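## Task

Get the cardboard box out of the cabinet, set it down on the desk, and close the cabinet door. The robot must stay upright, neither fallen nor left tilted, or the task fails.

## Robot and tools

ROBOT. TidyBot++: a mobile base 0.54 m long, 0.50 m wide and 0.38 m tall on four powered casters. It carries a single seven-joint arm with a two-finger gripper. The shoulder sits 0.12 m ahead of the base centre and 0.68 m above the floor. Segments: upper arm 0.42 m, forearm 0.31 m, hand 0.31 m. base_camera is fixed on the base (about 0.23 m forward, 0.34 m up, tilted down). wrist_camera is a fisheye on the hand, looking where the hand points. The arm begins folded with the hand pointing down, reaching up to 0.08 m past the front of the base.

FRAMES. Base frame: metres, origin on the floor below the base centre, x forward, y left, z up. hand_pose is reported in it as the midpoint between the finger pads; the hand's z axis runs out along the fingers, and the fingers close along its y axis. The odometry frame is the base frame as it was at scene start. base_odometry comes from wheel turns only, so slip counts as travel; heading is in rad, left positive, -3.142 to 3.142. base_tilt is in degrees, with forward and right positive.

TOOL move. Every key except cameras and blocking belongs to the action.
- base: an object holding relative offsets, measured along the base's axes when the command begins. translate_m: metres, forward positive, -2 to 2. strafe_m: metres, left positive, -2 to 2. rotate_rad: radians, counter-clockwise seen from above positive, -6.3 to 6.3.
- joints: absolute targets in radians, keyed by name. joint_1_rad (any angle; turns the whole arm about vertical, positive is clockwise from above, opposite to heading); joint_2_rad shoulder, -2.249 to 2.249, 0 is upper arm vertical, positive leans forward; joint_3_rad any angle; joint_4_rad elbow, -2.579 to 2.579, with joint_3 at 3.14 negative bends the forearm forward; joint_5_rad any angle; joint_6_rad wrist, -2.099 to 2.099; joint_7_rad any angle, twists the hand (with hand down, positive is CCW from above; at 1.57 fingers open left/right). Any-angle joints take the shorter way, so send steps below half a turn. gripper_pos: 0 fully open to 1 fully closed; the pad gap is about 85 x (1 - gripper_pos) mm.
- target: one list of seven numbers, an absolute hand pose in the base frame: [x, y, z, qw, qx, qy, qz], metres then unit quaternion. With target, joints may contain only gripper_pos.
- speeds: caps for this action's base motions: translate_m and strafe_m 0.05 to 0.5 m/s, rotate_rad 0.1 to 1.57 rad/s. When translate and strafe are combined, put the speed under only one of them.
- cameras: list of base_camera, wrist_camera or all; [] gives none; omitted gives all.
- blocking: true/omitted returns when all motion rests; false returns within about 0.5 s while motion continues. A later move overrides only the parts it names.
An unknown key makes a call invalid; an out-of-range value makes it refused. A refused call, or an uncommanded stop appearing in a result, cancels the rest of your move, wait and finished_scene calls in that reply (an invalid call does not).

OTHER TOOLS. wait(seconds 0 to 10, cameras): lets time pass and reports state; returns early once moves rest. stop(cameras): brakes all your running motions. zoom_image(camera, region [x0, y0, x1, y1] in image pixels, top-left origin, at most 504 by 504): closer view of that camera's latest image (base_camera 644x364, wrist_camera 644x476). finished_scene(scene 1 or 2): ends the current scene; the goal must hold without the robot.

RESULTS. The move line gives done or the worst status. base_status, joint_status and hand_status use: moving, done, off_target (resting away from target, possibly still pushing), contact_stop, time_out, not_followed, torque_fault, limit_stop_at_motor_heat. joint command not followed / pose unreachable with cause: means a check withheld the arm's targets (self-collision; nothing protects the base). hand_target is where the hand would be with joints on target. joint_positions, motor_effort (% of max, peak in brackets), on_its_own (things you did not command), pictures (image order), earlier move, ARM HIT, MOTOR HOT and OVER-TEMPERATURE FAULT lines also appear. Gripper at 1 reading done means nothing was caught; off_target means an object holds the fingers apart.

PRACTICE NOTES. A hand target is solved by the controller, which favours folded-like postures; the hand may curve and overshoot, and an unreachable pose wanders up to 10 s then time_out. To refine, add (wanted - measured hand_pose) to your last target's xyz. To hold a loaded hand still, resend hand_target, not hand_pose. Loads make the arm sag; do not command a holding joint to its own reading. A hand pointing down reaches at most about 0.94 m high, only near the base. Close fingertips extend about 20 mm past the hand point.

AVOID. The arm does not steer around furniture and keeps pushing when it hits. Driving or turning while the arm is caught above about 0.6 m can tip the robot; reaching far from folded over nearby furniture or swinging a stretched arm sideways can too. Backing off or retracting the arm rights a lean. Hard hits cause torque faults (arm frozen 10 s). Long stretched or loaded holds heat the motors until the arm sinks. Do not drop items, release moving parts, slam the door, push hard, or squeeze hard on something still resting on a surface.

Each tool is called in YAML: its name, and indented under it one key for each argument.

## Session

move:

Scene clock: 0.00 s.
base_odometry: x=+0.000 y=+0.000 heading=+0.000
base_tilt: forward=+0.3 right=+0.2
base_status: not commanded
joint_positions: joint_1_rad=+0.041 joint_2_rad=-0.365 joint_3_rad=+3.127 joint_4_rad=-2.534 joint_5_rad=+0.003 joint_6_rad=-0.906 joint_7_rad=+1.547 gripper_pos=+0.000
joint_status: not commanded
motor_effort: joint_1_rad=+0 joint_2_rad=-1 joint_3_rad=-1 joint_4_rad=+14 joint_5_rad=+0 joint_6_rad=-1 joint_7_rad=-1
hand_pose: x=+0.2493 y=-0.0033 z=+0.5873 quat_wxyz=(+0.004, +0.999, -0.024, +0.034) (m; base frame)
hand_target: x=+0.2494 y=-0.0033 z=+0.5873 quat_wxyz=(+0.004, +0.999, -0.024, +0.034) (m; base frame)
hand_status: not commanded
pictures: base_camera, wrist_camera

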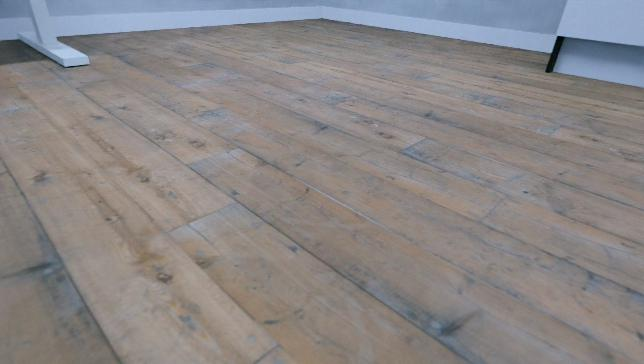

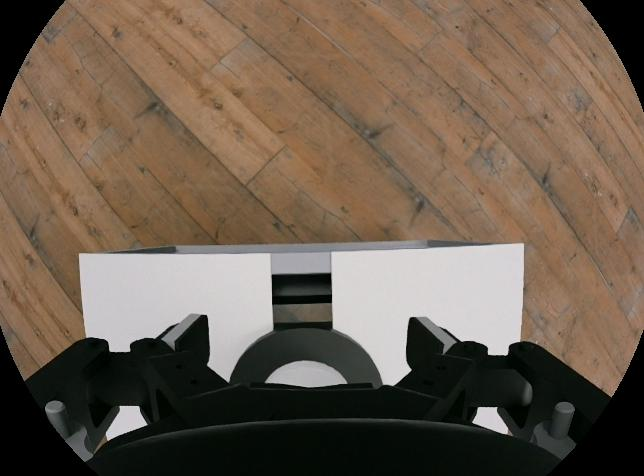

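move:
  joints: {"joint_6_rad": 0.5}

move:
  base: {"rotate_rad": -0.7}

move:
  base: {"rotate_rad": 1.4}

Scene clock: 5.87 s.
move: done
base_odometry: x=+0.000 y=+0.000 heading=+0.000
base_tilt: forward=+0.4 right=+0.2
base_status: not commanded
joint_positions: joint_1_rad=+0.041 joint_2_rad=-0.366 joint_3_rad=+3.127 joint_4_rad=-2.533 joint_5_rad=+0.003 joint_6_rad=+0.446 joint_7_rad=+1.547 gripper_pos=+0.000
joint_status: all done
motor_effort: joint_1_rad=+0(2) joint_2_rad=-7(7) joint_3_rad=-1(1) joint_4_rad=+19(19) joint_5_rad=+0(1) joint_6_rad=+7(8) joint_7_rad=+0(1)
hand_pose: x=+0.5361 y=-0.0085 z=+0.8511 quat_wxyz=(+0.003, +0.758, -0.016, +0.652) (m; base frame)
hand_target: x=+0.5382 y=-0.0084 z=+0.8675 quat_wxyz=(+0.003, +0.741, -0.015, +0.672) (m; base frame)
hand_status: not commanded
pictures: base_camera, wrist_camera
camera_calibration:
wrist_camera: T_world_to_cam=[[-0.0715765, -0.997248, 0.0193227, 0.0108831], [-0.166338, -0.00716686, -0.986043, 0.979631], [0.983468, -0.0737916, -0.165367, -0.249275], [0, 0, 0, 1]] pos_world=[0.408883, -0.000520418, 0.924525]

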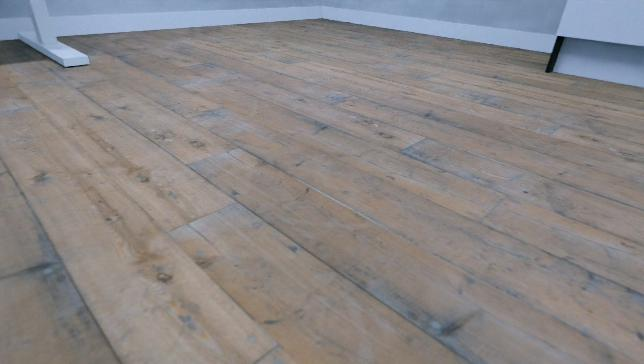

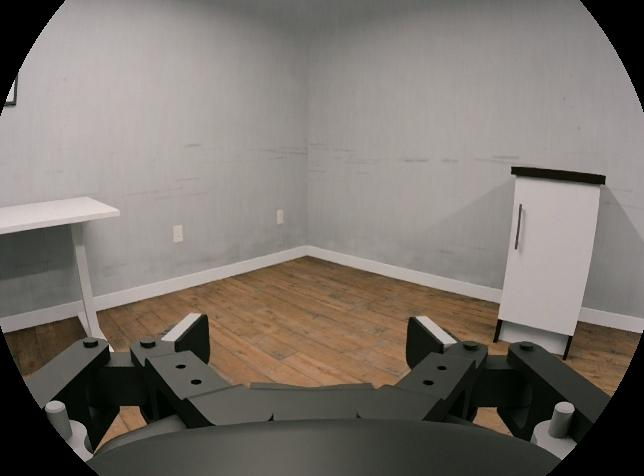

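Scene clock: 7.50 s.
move: done
base_odometry: x=+0.000 y=+0.000 heading=-0.698
base_tilt: forward=+0.4 right=+0.2
base_status: done
joint_positions: joint_1_rad=+0.041 joint_2_rad=-0.366 joint_3_rad=+3.127 joint_4_rad=-2.533 joint_5_rad=+0.003 joint_6_rad=+0.447 joint_7_rad=+1.547 gripper_pos=+0.000
joint_status: not commanded
motor_effort: joint_1_rad=-1(2) joint_2_rad=-7(8) joint_3_rad=-1(2) joint_4_rad=+19(19) joint_5_rad=+0(2) joint_6_rad=+7(8) joint_7_rad=+0(1)
hand_pose: x=+0.5361 y=-0.0085 z=+0.8515 quat_wxyz=(+0.003, +0.758, -0.016, +0.652) (m; base frame)
hand_target: x=+0.5382 y=-0.0084 z=+0.8675 quat_wxyz=(+0.003, +0.741, -0.015, +0.672) (m; base frame)
hand_status: not commanded
pictures: base_camera, wrist_camera
camera_calibration:
wrist_camera: T_world_to_cam=[[-0.0716847, -0.99724, 0.0193441, 0.0109038], [-0.165045, -0.00726715, -0.986259, 0.979498], [0.983677, -0.0738923, -0.164069, -0.250529], [0, 0, 0, 1]] pos_world=[0.408883, -0.000520304, 0.924724]

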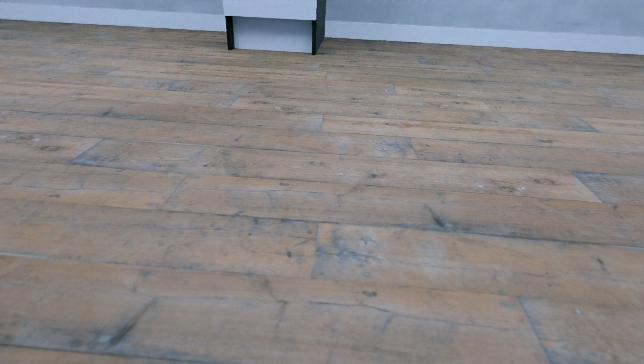

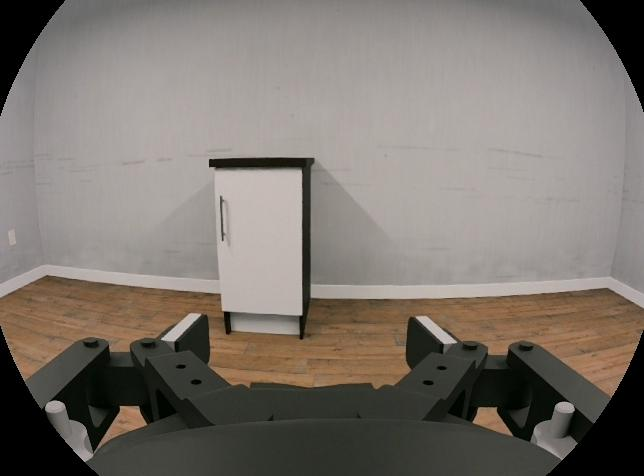

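Scene clock: 9.77 s.
move: done
base_odometry: x=+0.000 y=+0.000 heading=+0.700
base_tilt: forward=+0.4 right=+0.2
base_status: done
joint_positions: joint_1_rad=+0.041 joint_2_rad=-0.366 joint_3_rad=+3.127 joint_4_rad=-2.533 joint_5_rad=+0.003 joint_6_rad=+0.447 joint_7_rad=+1.547 gripper_pos=+0.000
joint_status: not commanded
motor_effort: joint_1_rad=+0(3) joint_2_rad=-7(8) joint_3_rad=-1(2) joint_4_rad=+19(19) joint_5_rad=+1(1) joint_6_rad=+7(8) joint_7_rad=+0(1)
hand_pose: x=+0.5361 y=-0.0085 z=+0.8515 quat_wxyz=(+0.003, +0.758, -0.016, +0.652) (m; base frame)
hand_target: x=+0.5382 y=-0.0084 z=+0.8675 quat_wxyz=(+0.003, +0.741, -0.015, +0.672) (m; base frame)
hand_status: not commanded
pictures: base_camera, wrist_camera
camera_calibration:
wrist_camera: T_world_to_cam=[[-0.0716838, -0.99724, 0.0193292, 0.0109173], [-0.164834, -0.00726842, -0.986295, 0.979444], [0.983713, -0.0738875, -0.163858, -0.250739], [0, 0, 0, 1]] pos_world=[0.408883, -0.000520309, 0.924724]

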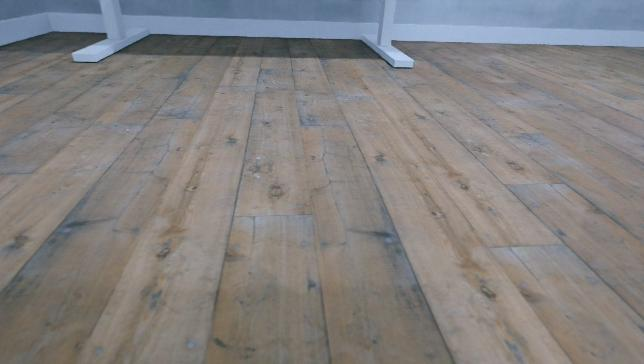

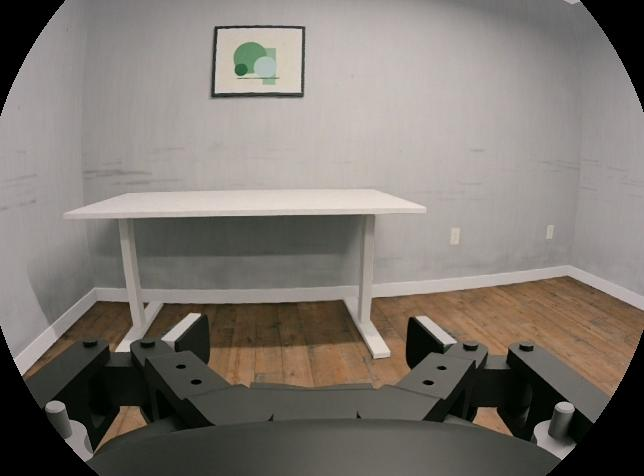

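move:
  base: {"rotate_rad": -1.506}
  cameras: []

move:
  base: {"translate_m": 0.75, "strafe_m": 0.5}
  joints: {"joint_1_rad": 0.0, "joint_3_rad": 3.14159, "joint_5_rad": 0.0, "joint_6_rad": 0.6, "joint_7_rad": 1.57}

Scene clock: 29.07 s.
move: done
base_odometry: x=+0.000 y=+0.000 heading=-0.804
base_tilt: forward=+0.4 right=+0.2
base_status: done
joint_positions: joint_1_rad=+0.040 joint_2_rad=-0.366 joint_3_rad=+3.127 joint_4_rad=-2.533 joint_5_rad=+0.003 joint_6_rad=+0.448 joint_7_rad=+1.547 gripper_pos=+0.000
joint_status: not commanded
motor_effort: joint_1_rad=+0(2) joint_2_rad=-7(8) joint_3_rad=-1(3) joint_4_rad=+19(20) joint_5_rad=+0(1) joint_6_rad=+7(8) joint_7_rad=-1(1)
hand_pose: x=+0.5361 y=-0.0084 z=+0.8516 quat_wxyz=(+0.003, +0.758, -0.016, +0.652) (m; base frame)
hand_target: x=+0.5382 y=-0.0084 z=+0.8675 quat_wxyz=(+0.003, +0.741, -0.015, +0.672) (m; base frame)
hand_status: not commanded
pictures: none
No camera images: "cameras" was empty.

Scene clock: 32.13 s.
move: done
base_odometry: x=+0.881 y=-0.193 heading=-0.805
base_tilt: forward=+0.4 right=+0.2
base_status: done
joint_positions: joint_1_rad=+0.008 joint_2_rad=-0.366 joint_3_rad=+3.128 joint_4_rad=-2.533 joint_5_rad=+0.003 joint_6_rad=+0.552 joint_7_rad=+1.548 gripper_pos=+0.000
joint_status: all done
motor_effort: joint_1_rad=+0(3) joint_2_rad=-7(9) joint_3_rad=-1(3) joint_4_rad=+19(20) joint_5_rad=+0(2) joint_6_rad=+7(9) joint_7_rad=-1(1)
hand_pose: x=+0.5392 y=+0.0045 z=+0.8843 quat_wxyz=(-0.007, +0.723, -0.004, +0.691) (m; base frame)
hand_target: x=+0.5399 y=+0.0014 z=+0.8987 quat_wxyz=(+0.000, +0.706, +0.000, +0.708) (m; base frame)
hand_status: not commanded
pictures: base_camera, wrist_camera
camera_calibration:
wrist_camera: T_world_to_cam=[[-0.0419402, -0.999009, 0.0149019, 0.0113569], [-0.0598553, -0.0123759, -0.99813, 0.966287], [0.997326, -0.0427537, -0.059277, -0.347464], [0, 0, 0, 1]] pos_world=[0.404848, 0.00844899, 0.943715]

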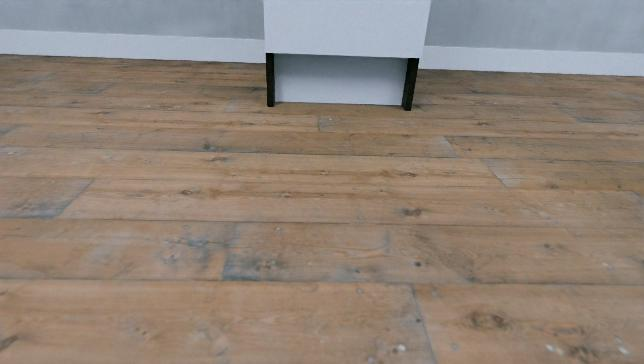

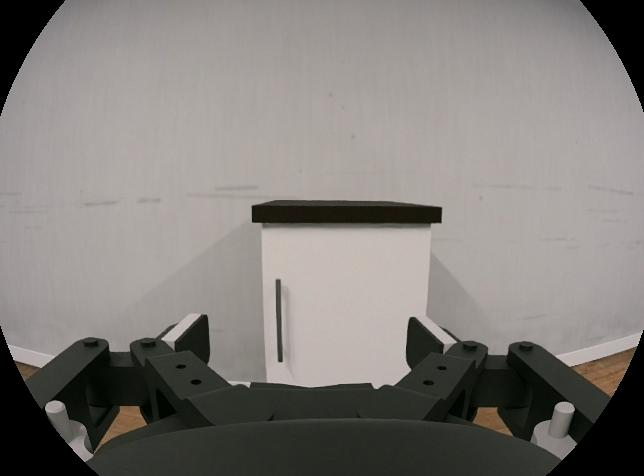

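move:
  target: [0.75, 0, 0.65, 0, 0.7071, 0, 0.7071]

move:
  base: {"translate_m": 0.3, "strafe_m": 0.075, "rotate_rad":-0.04}
  speeds: {"translate_m":0.2}

Scene clock: 44.37 s.
move: done
base_odometry: x=+0.881 y=-0.193 heading=-0.805
base_tilt: forward=+0.4 right=+0.2
base_status: not commanded
joint_positions: joint_1_rad=+0.006 joint_2_rad=+0.819 joint_3_rad=+3.134 joint_4_rad=-2.305 joint_5_rad=+0.003 joint_6_rad=+1.490 joint_7_rad=+1.548 gripper_pos=+0.000
joint_status: not commanded
motor_effort: joint_1_rad=-1(2) joint_2_rad=-35(37) joint_3_rad=-2(2) joint_4_rad=+5(19) joint_5_rad=-1(1) joint_6_rad=+8(8) joint_7_rad=+0(1)
hand_pose: x=+0.7423 y=+0.0023 z=+0.6350 quat_wxyz=(-0.011, +0.729, -0.009, +0.684) (m; base frame)
hand_target: x=+0.7500 y=+0.0000 z=+0.6500 quat_wxyz=(+0.000, +0.707, +0.000, +0.707) (m; base frame)
hand_status: done (0.017 m and 4.0 deg from the pose sent, 0.315 m and 2.7 deg at the start)
pictures: base_camera, wrist_camera
camera_calibration:
wrist_camera: T_world_to_cam=[[-0.0449185, -0.998985, 0.00326665, 0.0309289], [-0.0793269, 0.0003072, -0.996849, 0.743201], [0.995836, -0.0450361, -0.0792602, -0.551113], [0, 0, 0, 1]] pos_world=[0.609163, 0.00584922, 0.697077]

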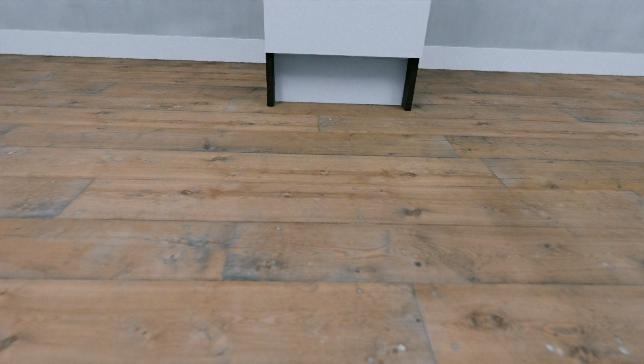

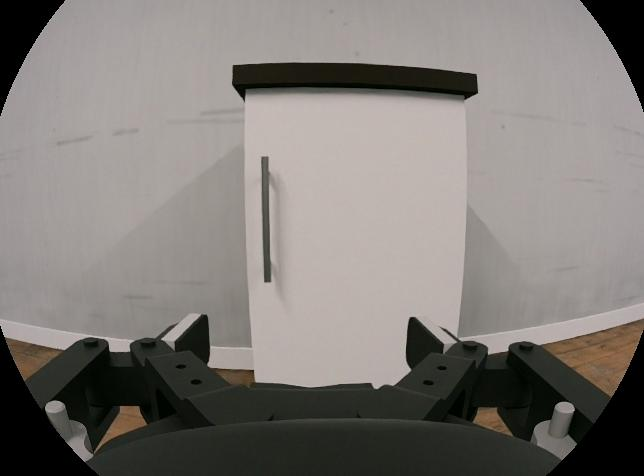

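Scene clock: 46.60 s.
move: done
base_odometry: x=+1.143 y=-0.358 heading=-0.846
base_tilt: forward=+0.5 right=+0.2
base_status: done
joint_positions: joint_1_rad=-0.003 joint_2_rad=+0.820 joint_3_rad=+3.143 joint_4_rad=-2.298 joint_5_rad=+0.003 joint_6_rad=+1.494 joint_7_rad=+1.548 gripper_pos=+0.000
joint_status: not commanded
motor_effort: joint_1_rad=-1(4) joint_2_rad=-35(37) joint_3_rad=-2(3) joint_4_rad=+5(7) joint_5_rad=+0(1) joint_6_rad=+7(8) joint_7_rad=-1(1)
hand_pose: x=+0.7449 y=+0.0035 z=+0.6378 quat_wxyz=(-0.009, +0.726, -0.006, +0.688) (m; base frame)
hand_target: x=+0.7500 y=+0.0000 z=+0.6500 quat_wxyz=(+0.000, +0.707, +0.000, +0.707) (m; base frame)
hand_status: not commanded
pictures: base_camera, wrist_camera
camera_calibration:
wrist_camera: T_world_to_cam=[[-0.0425626, -0.999052, 0.00914675, 0.0267602], [-0.0693972, -0.00617666, -0.99757, 0.739297], [0.996681, -0.043094, -0.0690685, -0.560469], [0, 0, 0, 1]] pos_world=[0.611053, 0.00714835, 0.698545]

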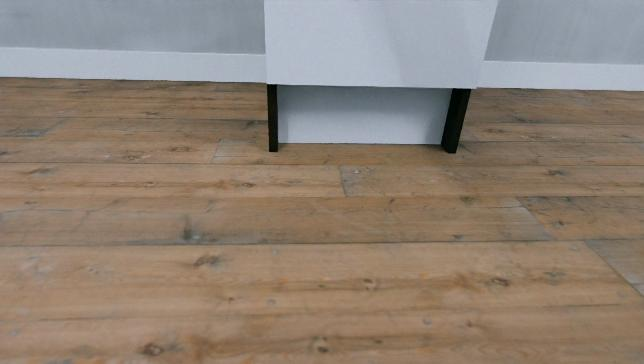

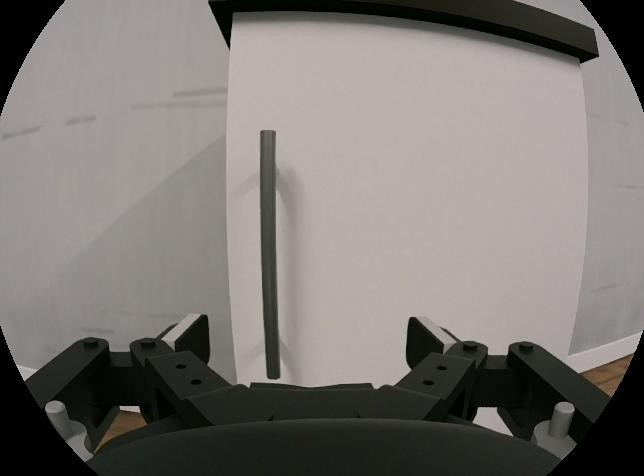

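move:
  base: {"translate_m": 0.09, "strafe_m": -0.015, "rotate_rad":0.06}
  speeds: {"translate_m":0.2}

Scene clock: 56.93 s.
move: done
base_odometry: x=+1.191 y=-0.435 heading=-0.785
base_tilt: forward=+0.5 right=+0.2
base_status: done
joint_positions: joint_1_rad=-0.012 joint_2_rad=+0.821 joint_3_rad=+3.146 joint_4_rad=-2.296 joint_5_rad=+0.003 joint_6_rad=+1.495 joint_7_rad=+1.548 gripper_pos=+0.000
joint_status: not commanded
motor_effort: joint_1_rad=+0(5) joint_2_rad=-36(37) joint_3_rad=-2(4) joint_4_rad=+5(7) joint_5_rad=+0(2) joint_6_rad=+8(8) joint_7_rad=-1(1)
hand_pose: x=+0.7456 y=+0.0076 z=+0.6386 quat_wxyz=(-0.011, +0.725, -0.003, +0.689) (m; base frame)
hand_target: x=+0.7500 y=+0.0000 z=+0.6500 quat_wxyz=(+0.000, +0.707, +0.000, +0.707) (m; base frame)
hand_status: not commanded
pictures: base_camera, wrist_camera
camera_calibration:
wrist_camera: T_world_to_cam=[[-0.0358139, -0.999295, 0.0112272, 0.0245896], [-0.0661362, -0.00883979, -0.997771, 0.737814], [0.997168, -0.0364766, -0.065773, -0.563448], [0, 0, 0, 1]] pos_world=[0.611529, 0.0105417, 0.698834]

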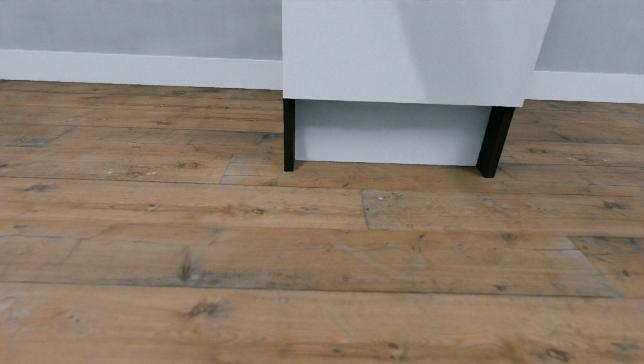

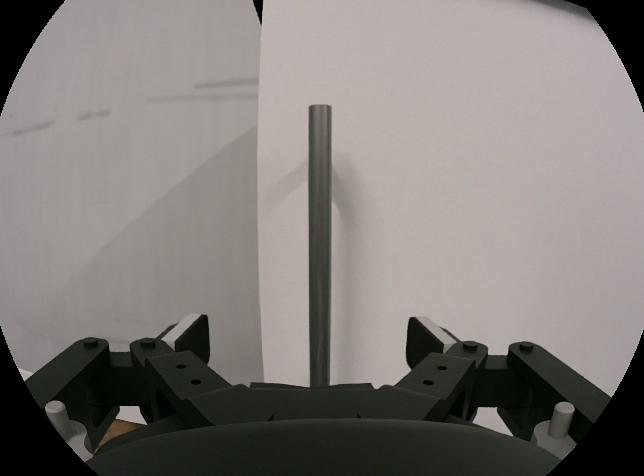

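move:
  base: {"translate_m": 0.09, "strafe_m": -0.008}
  speeds: {"translate_m":0.1}

Scene clock: 62.90 s.
move: done
base_odometry: x=+1.249 y=-0.505 heading=-0.785
base_tilt: forward=+0.4 right=+0.2
base_status: done
joint_positions: joint_1_rad=-0.012 joint_2_rad=+0.822 joint_3_rad=+3.146 joint_4_rad=-2.308 joint_5_rad=+0.003 joint_6_rad=+1.504 joint_7_rad=+1.548 gripper_pos=+0.000
joint_status: not commanded
motor_effort: joint_1_rad=-2(3) joint_2_rad=-35(37) joint_3_rad=-2(3) joint_4_rad=+10(24) joint_5_rad=+0(2) joint_6_rad=+7(9) joint_7_rad=-1(1)
hand_pose: x=+0.7417 y=+0.0076 z=+0.6370 quat_wxyz=(-0.011, +0.726, -0.003, +0.687) (m; base frame)
hand_target: x=+0.7500 y=+0.0000 z=+0.6500 quat_wxyz=(+0.000, +0.707, +0.000, +0.707) (m; base frame)
hand_status: not commanded
pictures: base_camera, wrist_camera
camera_calibration:
wrist_camera: T_world_to_cam=[[-0.0358682, -0.999292, 0.0113784, 0.024297], [-0.0701419, -0.0088403, -0.997498, 0.73872], [0.996892, -0.0365765, -0.0697752, -0.556875], [0, 0, 0, 1]] pos_world=[0.60783, 0.0104418, 0.697739]

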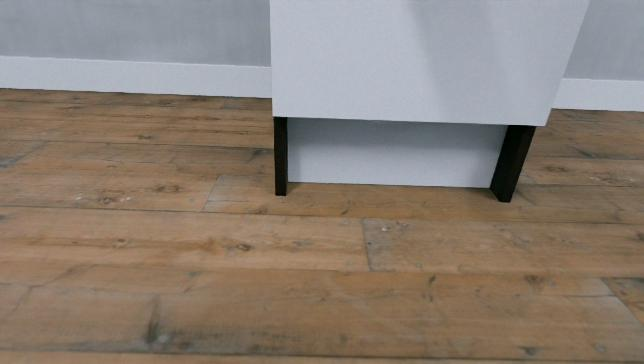

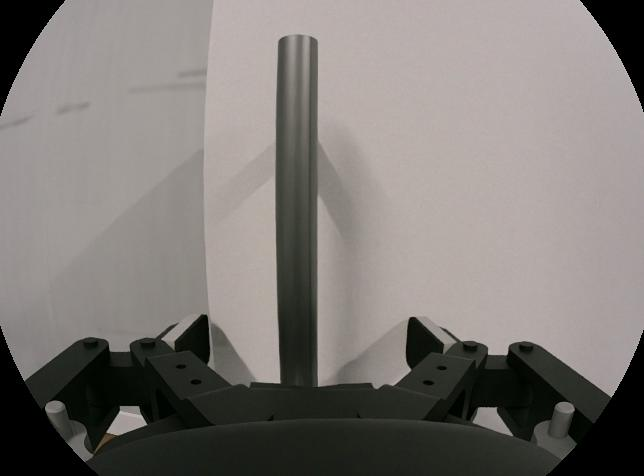

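move:
  base: {"translate_m": -0.012, "strafe_m": 0.003}
  speeds: {"translate_m":0.1}
  cameras: []

move:
  joints: {"gripper_pos": 0.86}

Scene clock: 66.60 s.
move: done
base_odometry: x=+1.243 y=-0.494 heading=-0.785
base_tilt: forward=+0.4 right=+0.2
base_status: done
joint_positions: joint_1_rad=-0.012 joint_2_rad=+0.822 joint_3_rad=+3.146 joint_4_rad=-2.290 joint_5_rad=+0.003 joint_6_rad=+1.505 joint_7_rad=+1.548 gripper_pos=+0.000
joint_status: not commanded
motor_effort: joint_1_rad=-1(3) joint_2_rad=-36(38) joint_3_rad=-2(3) joint_4_rad=+6(10) joint_5_rad=+0(1) joint_6_rad=+8(8) joint_7_rad=-1(1)
hand_pose: x=+0.7477 y=+0.0076 z=+0.6428 quat_wxyz=(-0.011, +0.720, -0.003, +0.694) (m; base frame)
hand_target: x=+0.7500 y=+0.0000 z=+0.6500 quat_wxyz=(+0.000, +0.707, +0.000, +0.707) (m; base frame)
hand_status: not commanded
pictures: none
No camera images: "cameras" was empty.

Scene clock: 67.90 s.
move: done
base_odometry: x=+1.243 y=-0.494 heading=-0.785
base_tilt: forward=+0.4 right=+0.2
base_status: not commanded
joint_positions: joint_1_rad=-0.014 joint_2_rad=+0.822 joint_3_rad=+3.150 joint_4_rad=-2.309 joint_5_rad=+0.006 joint_6_rad=+1.508 joint_7_rad=+1.548 gripper_pos=+0.858
joint_status: all done
motor_effort: joint_1_rad=+1(6) joint_2_rad=-35(37) joint_3_rad=+0(5) joint_4_rad=+13(16) joint_5_rad=-2(5) joint_6_rad=+7(9) joint_7_rad=-1(1)
hand_pose: x=+0.7415 y=+0.0084 z=+0.6378 quat_wxyz=(-0.011, +0.725, -0.001, +0.689) (m; base frame)
hand_target: x=+0.7500 y=+0.0000 z=+0.6500 quat_wxyz=(+0.000, +0.707, +0.000, +0.707) (m; base frame)
hand_status: not commanded
pictures: base_camera, wrist_camera
camera_calibration:
wrist_camera: T_world_to_cam=[[-0.0327866, -0.999364, 0.0140473, 0.0211424], [-0.0672048, -0.0118187, -0.997669, 0.737558], [0.9972, -0.0336543, -0.0667746, -0.558823], [0, 0, 0, 1]] pos_world=[0.607519, 0.0110391, 0.698226]

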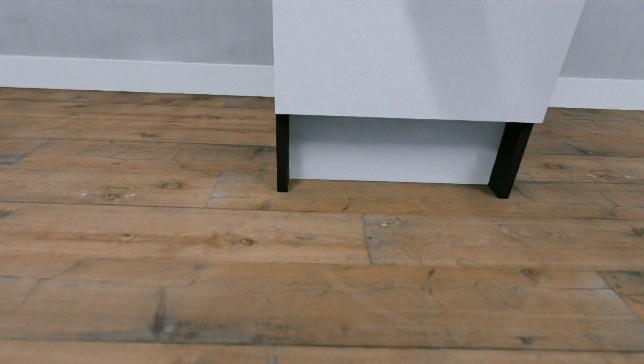

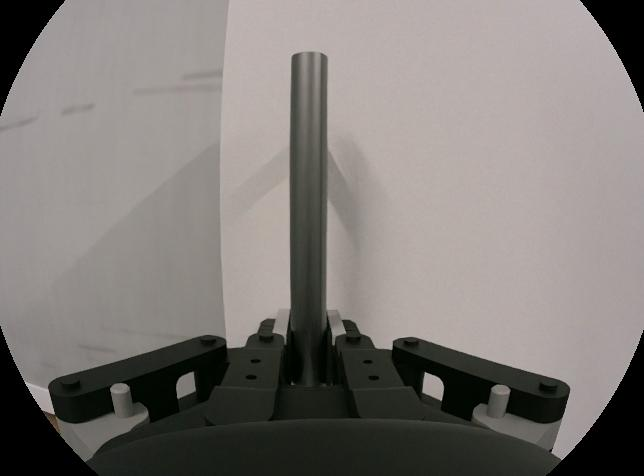

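move:
  base: {"translate_m": -0.032, "strafe_m": -0.08, "rotate_rad": 0.1}
  speeds: {"translate_m":0.08, "rotate_rad":0.1}

Scene clock: 77.43 s.
move: done
base_odometry: x=+1.163 y=-0.528 heading=-0.684
base_tilt: forward=+0.5 right=+0.2
base_status: done
joint_positions: joint_1_rad=-0.014 joint_2_rad=+0.830 joint_3_rad=+3.151 joint_4_rad=-2.286 joint_5_rad=+0.008 joint_6_rad=+1.508 joint_7_rad=+1.548 gripper_pos=+0.859
joint_status: not commanded
motor_effort: joint_1_rad=+0(5) joint_2_rad=-36(39) joint_3_rad=-2(5) joint_4_rad=+3(11) joint_5_rad=+0(4) joint_6_rad=+8(11) joint_7_rad=+0(1)
hand_pose: x=+0.7488 y=+0.0080 z=+0.6401 quat_wxyz=(-0.010, +0.720, +0.000, +0.694) (m; base frame)
hand_target: x=+0.7500 y=+0.0000 z=+0.6500 quat_wxyz=(+0.000, +0.707, +0.000, +0.707) (m; base frame)
hand_status: not commanded
pictures: base_camera, wrist_camera
camera_calibration:
wrist_camera: T_world_to_cam=[[-0.0325177, -0.99936, 0.01492, 0.0202734], [-0.0519349, -0.0132182, -0.998563, 0.729527], [0.998121, -0.0332458, -0.0514719, -0.57645], [0, 0, 0, 1]] pos_world=[0.613914, 0.0107389, 0.698505]

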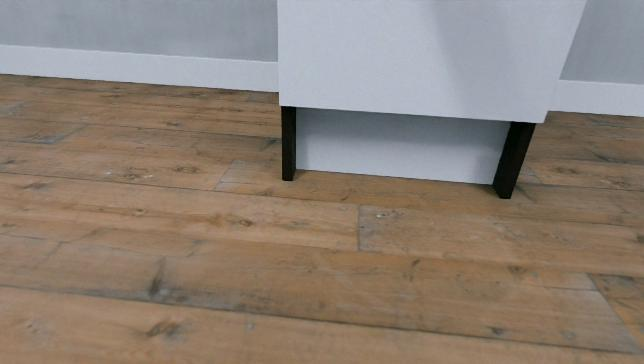

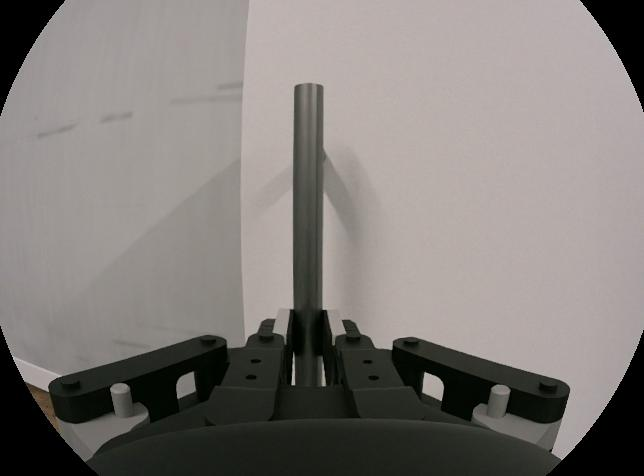

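move:
  base: {"translate_m": 0.022, "rotate_rad": -0.05}
  speeds: {"translate_m":0.08, "rotate_rad":0.1}
  cameras: ["wrist_camera"]

move:
  joints: {"gripper_pos": 0.97}
  cameras: ["wrist_camera"]

Scene clock: 80.83 s.
move: done
base_odometry: x=+1.180 y=-0.542 heading=-0.732
base_tilt: forward=+0.4 right=+0.2
base_status: done
joint_positions: joint_1_rad=-0.053 joint_2_rad=+0.829 joint_3_rad=+3.141 joint_4_rad=-2.292 joint_5_rad=+0.024 joint_6_rad=+1.508 joint_7_rad=+1.548 gripper_pos=+0.859
joint_status: not commanded
motor_effort: joint_1_rad=+8(11) joint_2_rad=-37(39) joint_3_rad=+4(7) joint_4_rad=+5(9) joint_5_rad=-8(10) joint_6_rad=+9(10) joint_7_rad=-1(1)
hand_pose: x=+0.7451 y=+0.0425 z=+0.6385 quat_wxyz=(-0.035, +0.722, +0.020, +0.691) (m; base frame)
hand_target: x=+0.7500 y=+0.0000 z=+0.6500 quat_wxyz=(+0.000, +0.707, +0.000, +0.707) (m; base frame)
hand_status: not commanded
pictures: wrist_camera
camera_calibration:
wrist_camera: T_world_to_cam=[[0.0298103, -0.999527, 0.00750331, 0.012906], [-0.0575091, -0.00920928, -0.998303, 0.731909], [0.9979, 0.0293282, -0.0577565, -0.570201], [0, 0, 0, 1]] pos_world=[0.61071, 0.0363632, 0.697637]

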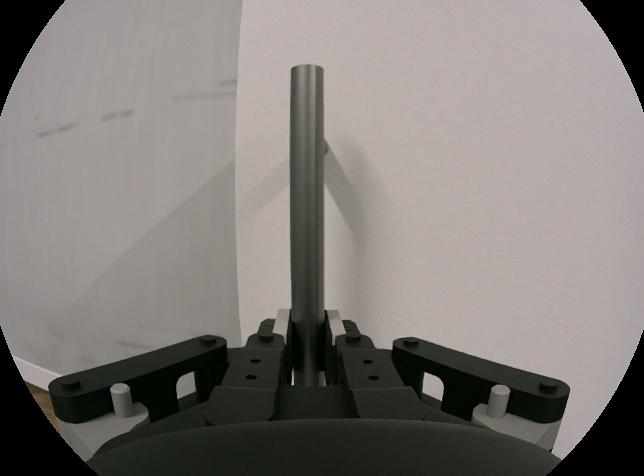

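Scene clock: 81.37 s.
move: off_target
base_odometry: x=+1.180 y=-0.542 heading=-0.732
base_tilt: forward=+0.5 right=+0.1
base_status: not commanded
joint_positions: joint_1_rad=-0.053 joint_2_rad=+0.829 joint_3_rad=+3.141 joint_4_rad=-2.292 joint_5_rad=+0.024 joint_6_rad=+1.508 joint_7_rad=+1.548 gripper_pos=+0.890
joint_status: gripper_pos off_target (ended at +0.890, target +0.970)
motor_effort: joint_1_rad=+8(10) joint_2_rad=-37(38) joint_3_rad=+4(5) joint_4_rad=+6(6) joint_5_rad=-7(8) joint_6_rad=+9(9) joint_7_rad=-2(2)
hand_pose: x=+0.7451 y=+0.0425 z=+0.6385 quat_wxyz=(-0.035, +0.722, +0.020, +0.691) (m; base frame)
hand_target: x=+0.7500 y=+0.0000 z=+0.6500 quat_wxyz=(+0.000, +0.707, +0.000, +0.707) (m; base frame)
hand_status: not commanded
pictures: wrist_camera
camera_calibration:
wrist_camera: T_world_to_cam=[[0.0298103, -0.999527, 0.00750331, 0.012906], [-0.0575091, -0.00920928, -0.998303, 0.731909], [0.9979, 0.0293282, -0.0577565, -0.570201], [0, 0, 0, 1]] pos_world=[0.61071, 0.0363632, 0.697637]

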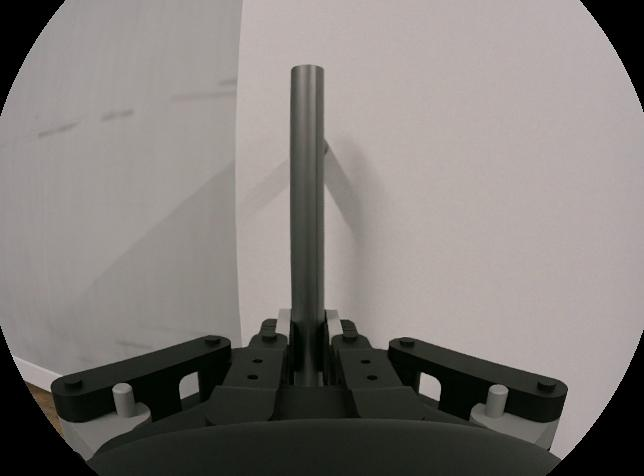

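move:
  base: {"translate_m": -0.058, "strafe_m": -0.16, "rotate_rad": 0.25}
  speeds: {"translate_m":0.08, "rotate_rad":0.12}

Scene clock: 87.20 s.
move: done
base_odometry: x=+1.030 y=-0.622 heading=-0.481
base_tilt: forward=+0.5 right=+0.2
base_status: done
joint_positions: joint_1_rad=-0.003 joint_2_rad=+0.832 joint_3_rad=+3.157 joint_4_rad=-2.287 joint_5_rad=+0.021 joint_6_rad=+1.508 joint_7_rad=+1.548 gripper_pos=+0.890
joint_status: not commanded
motor_effort: joint_1_rad=-2(8) joint_2_rad=-38(40) joint_3_rad=-2(7) joint_4_rad=+3(5) joint_5_rad=+0(6) joint_6_rad=+9(11) joint_7_rad=-1(2)
hand_pose: x=+0.7483 y=+0.0025 z=+0.6384 quat_wxyz=(-0.008, +0.721, +0.001, +0.693) (m; base frame)
hand_target: x=+0.7500 y=+0.0000 z=+0.6500 quat_wxyz=(+0.000, +0.707, +0.000, +0.707) (m; base frame)
hand_status: not commanded
pictures: base_camera, wrist_camera
camera_calibration:
wrist_camera: T_world_to_cam=[[-0.0344004, -0.999219, 0.0194544, 0.0132793], [-0.055331, -0.0175319, -0.998314, 0.730066], [0.997875, -0.0354189, -0.0546847, -0.573889], [0, 0, 0, 1]] pos_world=[0.613522, 0.00574184, 0.697194]

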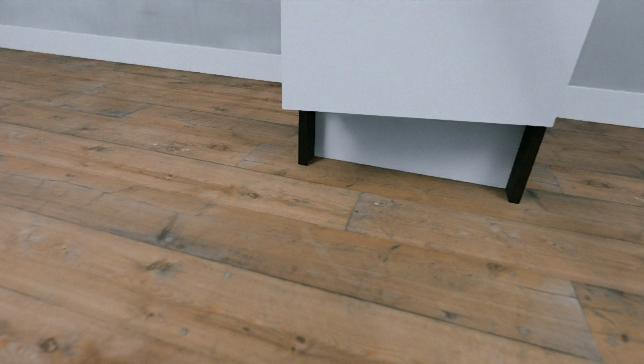

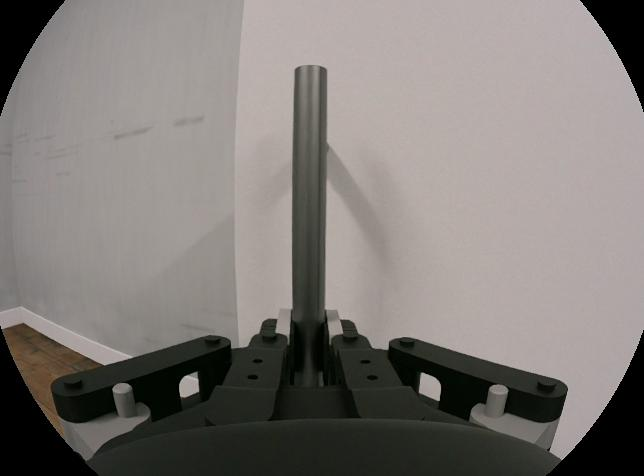

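move:
  base: {"translate_m": -0.0705, "strafe_m": -0.2434, "rotate_rad": 0.3}
  speeds: {"translate_m":0.12, "rotate_rad":0.14}

move:
  base: {"translate_m": -0.0705, "strafe_m": -0.2434, "rotate_rad": 0.3}
  speeds: {"translate_m":0.12, "rotate_rad":0.14}

Scene clock: 94.50 s.
move: done
base_odometry: x=+0.855 y=-0.805 heading=-0.181
base_tilt: forward=+0.4 right=+0.2
base_status: done
joint_positions: joint_1_rad=-0.013 joint_2_rad=+0.832 joint_3_rad=+3.158 joint_4_rad=-2.287 joint_5_rad=+0.017 joint_6_rad=+1.508 joint_7_rad=+1.548 gripper_pos=+0.890
joint_status: not commanded
motor_effort: joint_1_rad=-1(5) joint_2_rad=-38(39) joint_3_rad=-2(6) joint_4_rad=+4(6) joint_5_rad=+0(5) joint_6_rad=+9(10) joint_7_rad=-1(2)
hand_pose: x=+0.7484 y=+0.0076 z=+0.6384 quat_wxyz=(-0.010, +0.721, +0.003, +0.693) (m; base frame)
hand_target: x=+0.7500 y=+0.0000 z=+0.6500 quat_wxyz=(+0.000, +0.707, +0.000, +0.707) (m; base frame)
hand_status: not commanded
pictures: base_camera, wrist_camera
camera_calibration:
wrist_camera: T_world_to_cam=[[-0.0283514, -0.999394, 0.0201725, 0.0133617], [-0.0549481, -0.0185919, -0.998316, 0.72992], [0.998087, -0.0294121, -0.0543877, -0.574213], [0, 0, 0, 1]] pos_world=[0.613601, 0.0100354, 0.697191]

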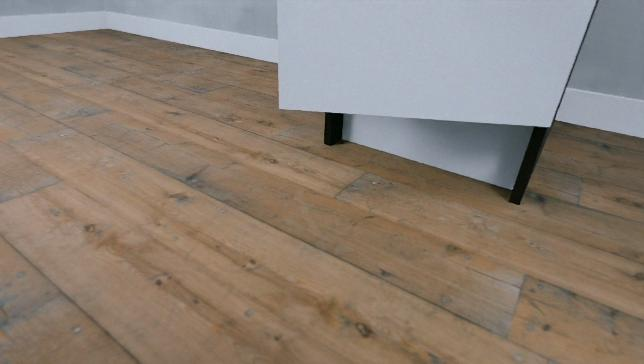

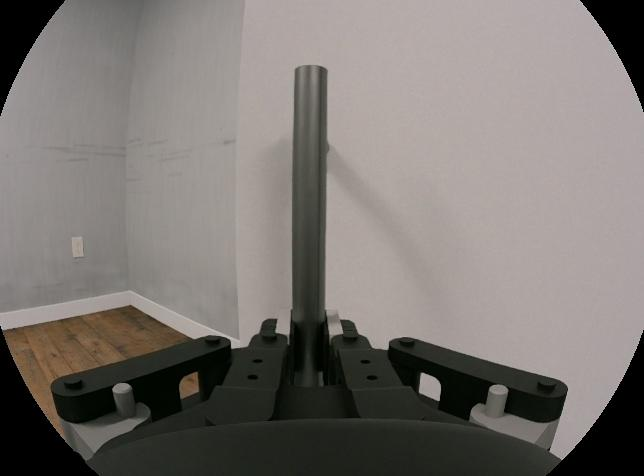

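Scene clock: 97.20 s.
move: done
base_odometry: x=+0.742 y=-1.032 heading=+0.120
base_tilt: forward=+0.5 right=+0.2
base_status: done
joint_positions: joint_1_rad=-0.021 joint_2_rad=+0.832 joint_3_rad=+3.158 joint_4_rad=-2.287 joint_5_rad=+0.016 joint_6_rad=+1.508 joint_7_rad=+1.548 gripper_pos=+0.890
joint_status: not commanded
motor_effort: joint_1_rad=+4(7) joint_2_rad=-38(40) joint_3_rad=+1(5) joint_4_rad=+6(8) joint_5_rad=-4(7) joint_6_rad=+9(11) joint_7_rad=-1(2)
hand_pose: x=+0.7484 y=+0.0121 z=+0.6384 quat_wxyz=(-0.012, +0.721, +0.005, +0.693) (m; base frame)
hand_target: x=+0.7500 y=+0.0000 z=+0.6500 quat_wxyz=(+0.000, +0.707, +0.000, +0.707) (m; base frame)
hand_status: not commanded
pictures: base_camera, wrist_camera
camera_calibration:
wrist_camera: T_world_to_cam=[[-0.0217539, -0.999564, 0.0199679, 0.0130484], [-0.0547186, -0.0187523, -0.998326, 0.729854], [0.998265, -0.0228101, -0.0542868, -0.574355], [0, 0, 0, 1]] pos_world=[0.613579, 0.013628, 0.697192]

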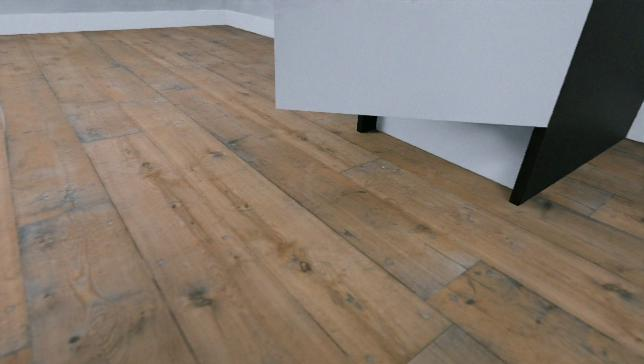

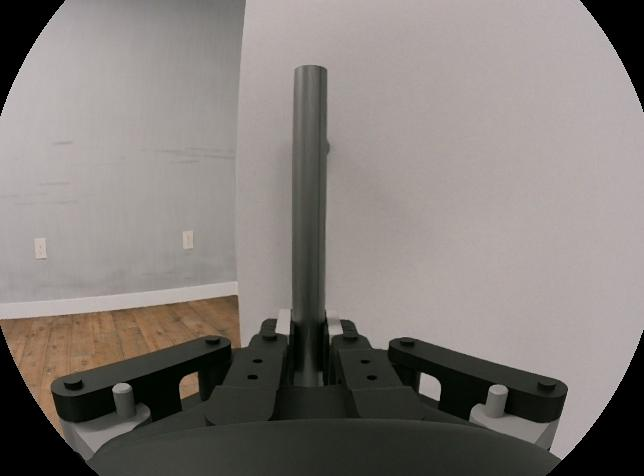

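move:
  base: {"translate_m": -0.0705, "strafe_m": -0.2434, "rotate_rad": 0.3}
  speeds: {"translate_m":0.12, "rotate_rad":0.14}

move:
  base: {"translate_m": -0.0705, "strafe_m": -0.2434, "rotate_rad": 0.3}
  speeds: {"translate_m":0.12, "rotate_rad":0.14}

Scene clock: 103.77 s.
move: done
base_odometry: x=+0.701 y=-1.282 heading=+0.421
base_tilt: forward=+0.5 right=+0.2
base_status: done
joint_positions: joint_1_rad=-0.028 joint_2_rad=+0.832 joint_3_rad=+3.157 joint_4_rad=-2.287 joint_5_rad=+0.015 joint_6_rad=+1.508 joint_7_rad=+1.548 gripper_pos=+0.890
joint_status: not commanded
motor_effort: joint_1_rad=+4(8) joint_2_rad=-38(39) joint_3_rad=+1(5) joint_4_rad=+7(8) joint_5_rad=-4(7) joint_6_rad=+9(10) joint_7_rad=-1(2)
hand_pose: x=+0.7482 y=+0.0170 z=+0.6384 quat_wxyz=(-0.015, +0.721, +0.008, +0.693) (m; base frame)
hand_target: x=+0.7500 y=+0.0000 z=+0.6500 quat_wxyz=(+0.000, +0.707, +0.000, +0.707) (m; base frame)
hand_status: not commanded
pictures: base_camera, wrist_camera
camera_calibration:
wrist_camera: T_world_to_cam=[[-0.0143029, -0.999719, 0.0189124, 0.0131029], [-0.054656, -0.0181044, -0.998341, 0.729885], [0.998403, -0.0153128, -0.0543817, -0.574292], [0, 0, 0, 1]] pos_world=[0.613455, 0.0175194, 0.697195]

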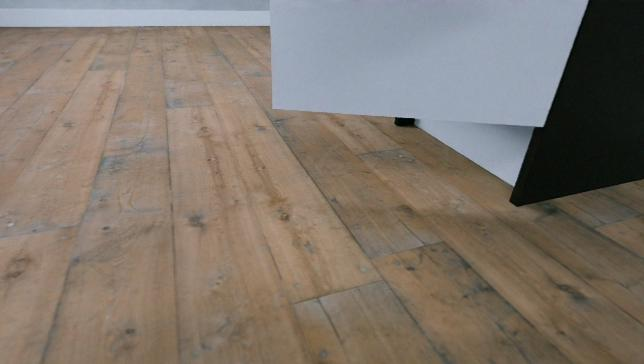

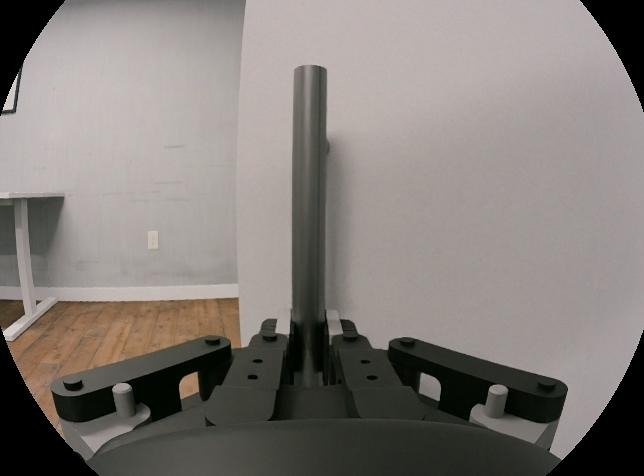

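Scene clock: 106.40 s.
move: done
base_odometry: x=+0.736 y=-1.533 heading=+0.722
base_tilt: forward=+0.5 right=+0.2
base_status: done
joint_positions: joint_1_rad=-0.034 joint_2_rad=+0.832 joint_3_rad=+3.155 joint_4_rad=-2.287 joint_5_rad=+0.016 joint_6_rad=+1.508 joint_7_rad=+1.548 gripper_pos=+0.890
joint_status: not commanded
motor_effort: joint_1_rad=+3(8) joint_2_rad=-38(39) joint_3_rad=+0(5) joint_4_rad=+6(8) joint_5_rad=-3(8) joint_6_rad=+9(10) joint_7_rad=-1(2)
hand_pose: x=+0.7481 y=+0.0216 z=+0.6384 quat_wxyz=(-0.018, +0.721, +0.010, +0.693) (m; base frame)
hand_target: x=+0.7500 y=+0.0000 z=+0.6500 quat_wxyz=(+0.000, +0.707, +0.000, +0.707) (m; base frame)
hand_status: not commanded
pictures: base_camera, wrist_camera
camera_calibration:
wrist_camera: T_world_to_cam=[[-0.00667346, -0.999824, 0.017544, 0.0127679], [-0.0545031, -0.0171547, -0.998366, 0.729848], [0.998491, -0.00761877, -0.0543791, -0.574332], [0, 0, 0, 1]] pos_world=[0.613329, 0.0209103, 0.6972]

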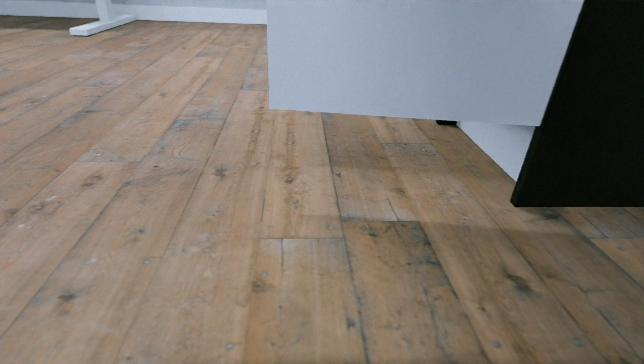

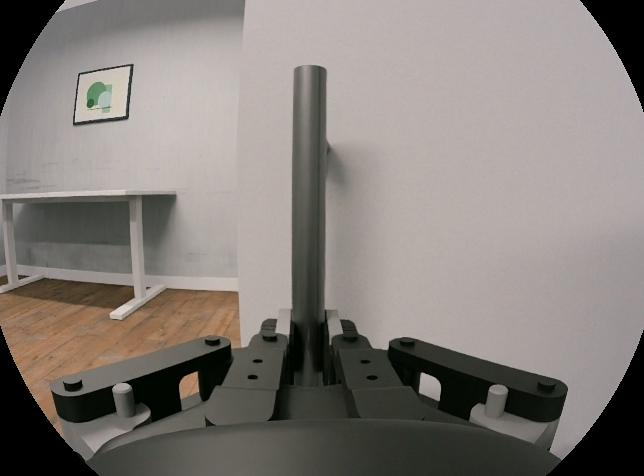

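move:
  base: {"translate_m": -0.0705, "strafe_m": -0.2434, "rotate_rad": 0.3}
  speeds: {"translate_m":0.12, "rotate_rad":0.14}

move:
  joints: {"gripper_pos": 0.0}
  cameras: ["wrist_camera"]

move:
  base: {"translate_m": -0.25}
  speeds: {"translate_m":0.3}

Scene clock: 112.20 s.
move: done
base_odometry: x=+0.844 y=-1.762 heading=+1.023
base_tilt: forward=+0.5 right=+0.2
base_status: done
joint_positions: joint_1_rad=-0.037 joint_2_rad=+0.832 joint_3_rad=+3.153 joint_4_rad=-2.287 joint_5_rad=+0.017 joint_6_rad=+1.508 joint_7_rad=+1.548 gripper_pos=+0.890
joint_status: not commanded
motor_effort: joint_1_rad=+3(9) joint_2_rad=-38(40) joint_3_rad=+0(5) joint_4_rad=+6(8) joint_5_rad=-3(8) joint_6_rad=+9(11) joint_7_rad=-2(2)
hand_pose: x=+0.7479 y=+0.0250 z=+0.6384 quat_wxyz=(-0.021, +0.721, +0.012, +0.693) (m; base frame)
hand_target: x=+0.7500 y=+0.0000 z=+0.6500 quat_wxyz=(+0.000, +0.707, +0.000, +0.707) (m; base frame)
hand_status: not commanded
pictures: base_camera, wrist_camera
camera_calibration:
wrist_camera: T_world_to_cam=[[-0.000838637, -0.999867, 0.0162861, 0.0126595], [-0.0544993, -0.0162162, -0.998382, 0.729877], [0.998513, -0.00172486, -0.0544784, -0.574275], [0, 0, 0, 1]] pos_world=[0.61321, 0.0235031, 0.697204]

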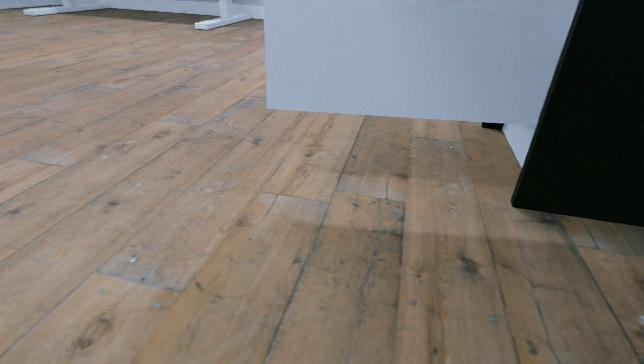

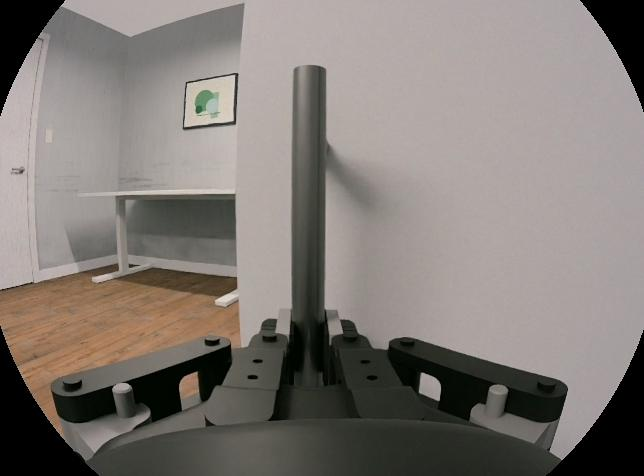

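Scene clock: 113.30 s.
move: done
base_odometry: x=+0.844 y=-1.762 heading=+1.023
base_tilt: forward=+0.4 right=+0.2
base_status: not commanded
joint_positions: joint_1_rad=-0.012 joint_2_rad=+0.831 joint_3_rad=+3.153 joint_4_rad=-2.287 joint_5_rad=+0.013 joint_6_rad=+1.508 joint_7_rad=+1.548 gripper_pos=+0.000
joint_status: all done
motor_effort: joint_1_rad=+0(6) joint_2_rad=-36(38) joint_3_rad=-2(3) joint_4_rad=+5(6) joint_5_rad=-1(6) joint_6_rad=+7(9) joint_7_rad=+0(1)
hand_pose: x=+0.7485 y=+0.0080 z=+0.6395 quat_wxyz=(-0.011, +0.720, +0.001, +0.694) (m; base frame)
hand_target: x=+0.7500 y=+0.0000 z=+0.6500 quat_wxyz=(+0.000, +0.707, +0.000, +0.707) (m; base frame)
hand_status: not commanded
pictures: wrist_camera
camera_calibration:
wrist_camera: T_world_to_cam=[[-0.0297002, -0.999423, 0.0165011, 0.0171365], [-0.0533497, -0.0148999, -0.998465, 0.729821], [0.998134, -0.0305349, -0.0528764, -0.575234], [0, 0, 0, 1]] pos_world=[0.613605, 0.0104361, 0.698002]

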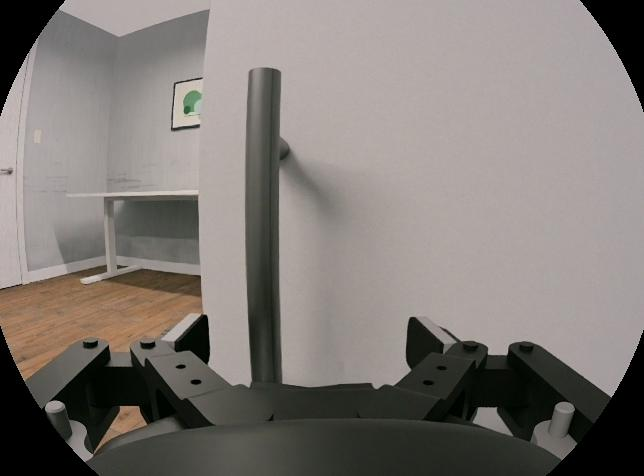

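Scene clock: 115.00 s.
move: done
base_odometry: x=+0.714 y=-1.976 heading=+1.022
base_tilt: forward=+0.4 right=+0.2
base_status: done
joint_positions: joint_1_rad=-0.012 joint_2_rad=+0.829 joint_3_rad=+3.153 joint_4_rad=-2.287 joint_5_rad=+0.013 joint_6_rad=+1.508 joint_7_rad=+1.548 gripper_pos=+0.000
joint_status: not commanded
motor_effort: joint_1_rad=-1(2) joint_2_rad=-36(38) joint_3_rad=-2(2) joint_4_rad=+5(7) joint_5_rad=+0(1) joint_6_rad=+7(8) joint_7_rad=+0(1)
hand_pose: x=+0.7485 y=+0.0080 z=+0.6404 quat_wxyz=(-0.011, +0.720, +0.001, +0.694) (m; base frame)
hand_target: x=+0.7500 y=+0.0000 z=+0.6500 quat_wxyz=(+0.000, +0.707, +0.000, +0.707) (m; base frame)
hand_status: not commanded
pictures: base_camera, wrist_camera
camera_calibration:
wrist_camera: T_world_to_cam=[[-0.0297246, -0.999423, 0.0164563, 0.0170713], [-0.0518479, -0.0148998, -0.998544, 0.729651], [0.998213, -0.0305346, -0.0513751, -0.576297], [0, 0, 0, 1]] pos_world=[0.613605, 0.0103361, 0.6987]

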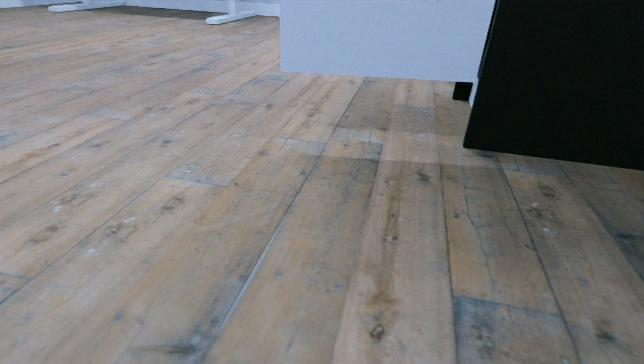

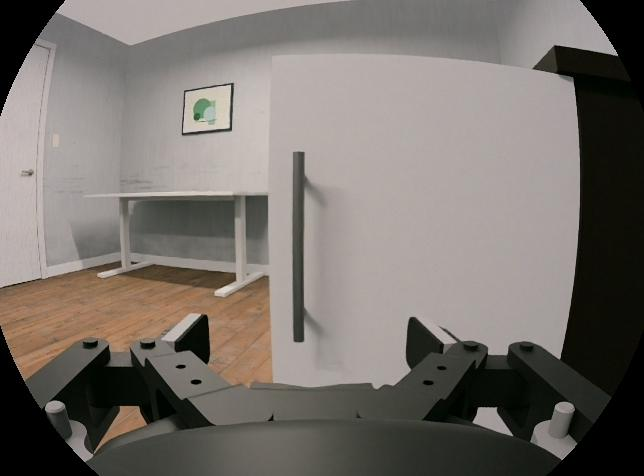

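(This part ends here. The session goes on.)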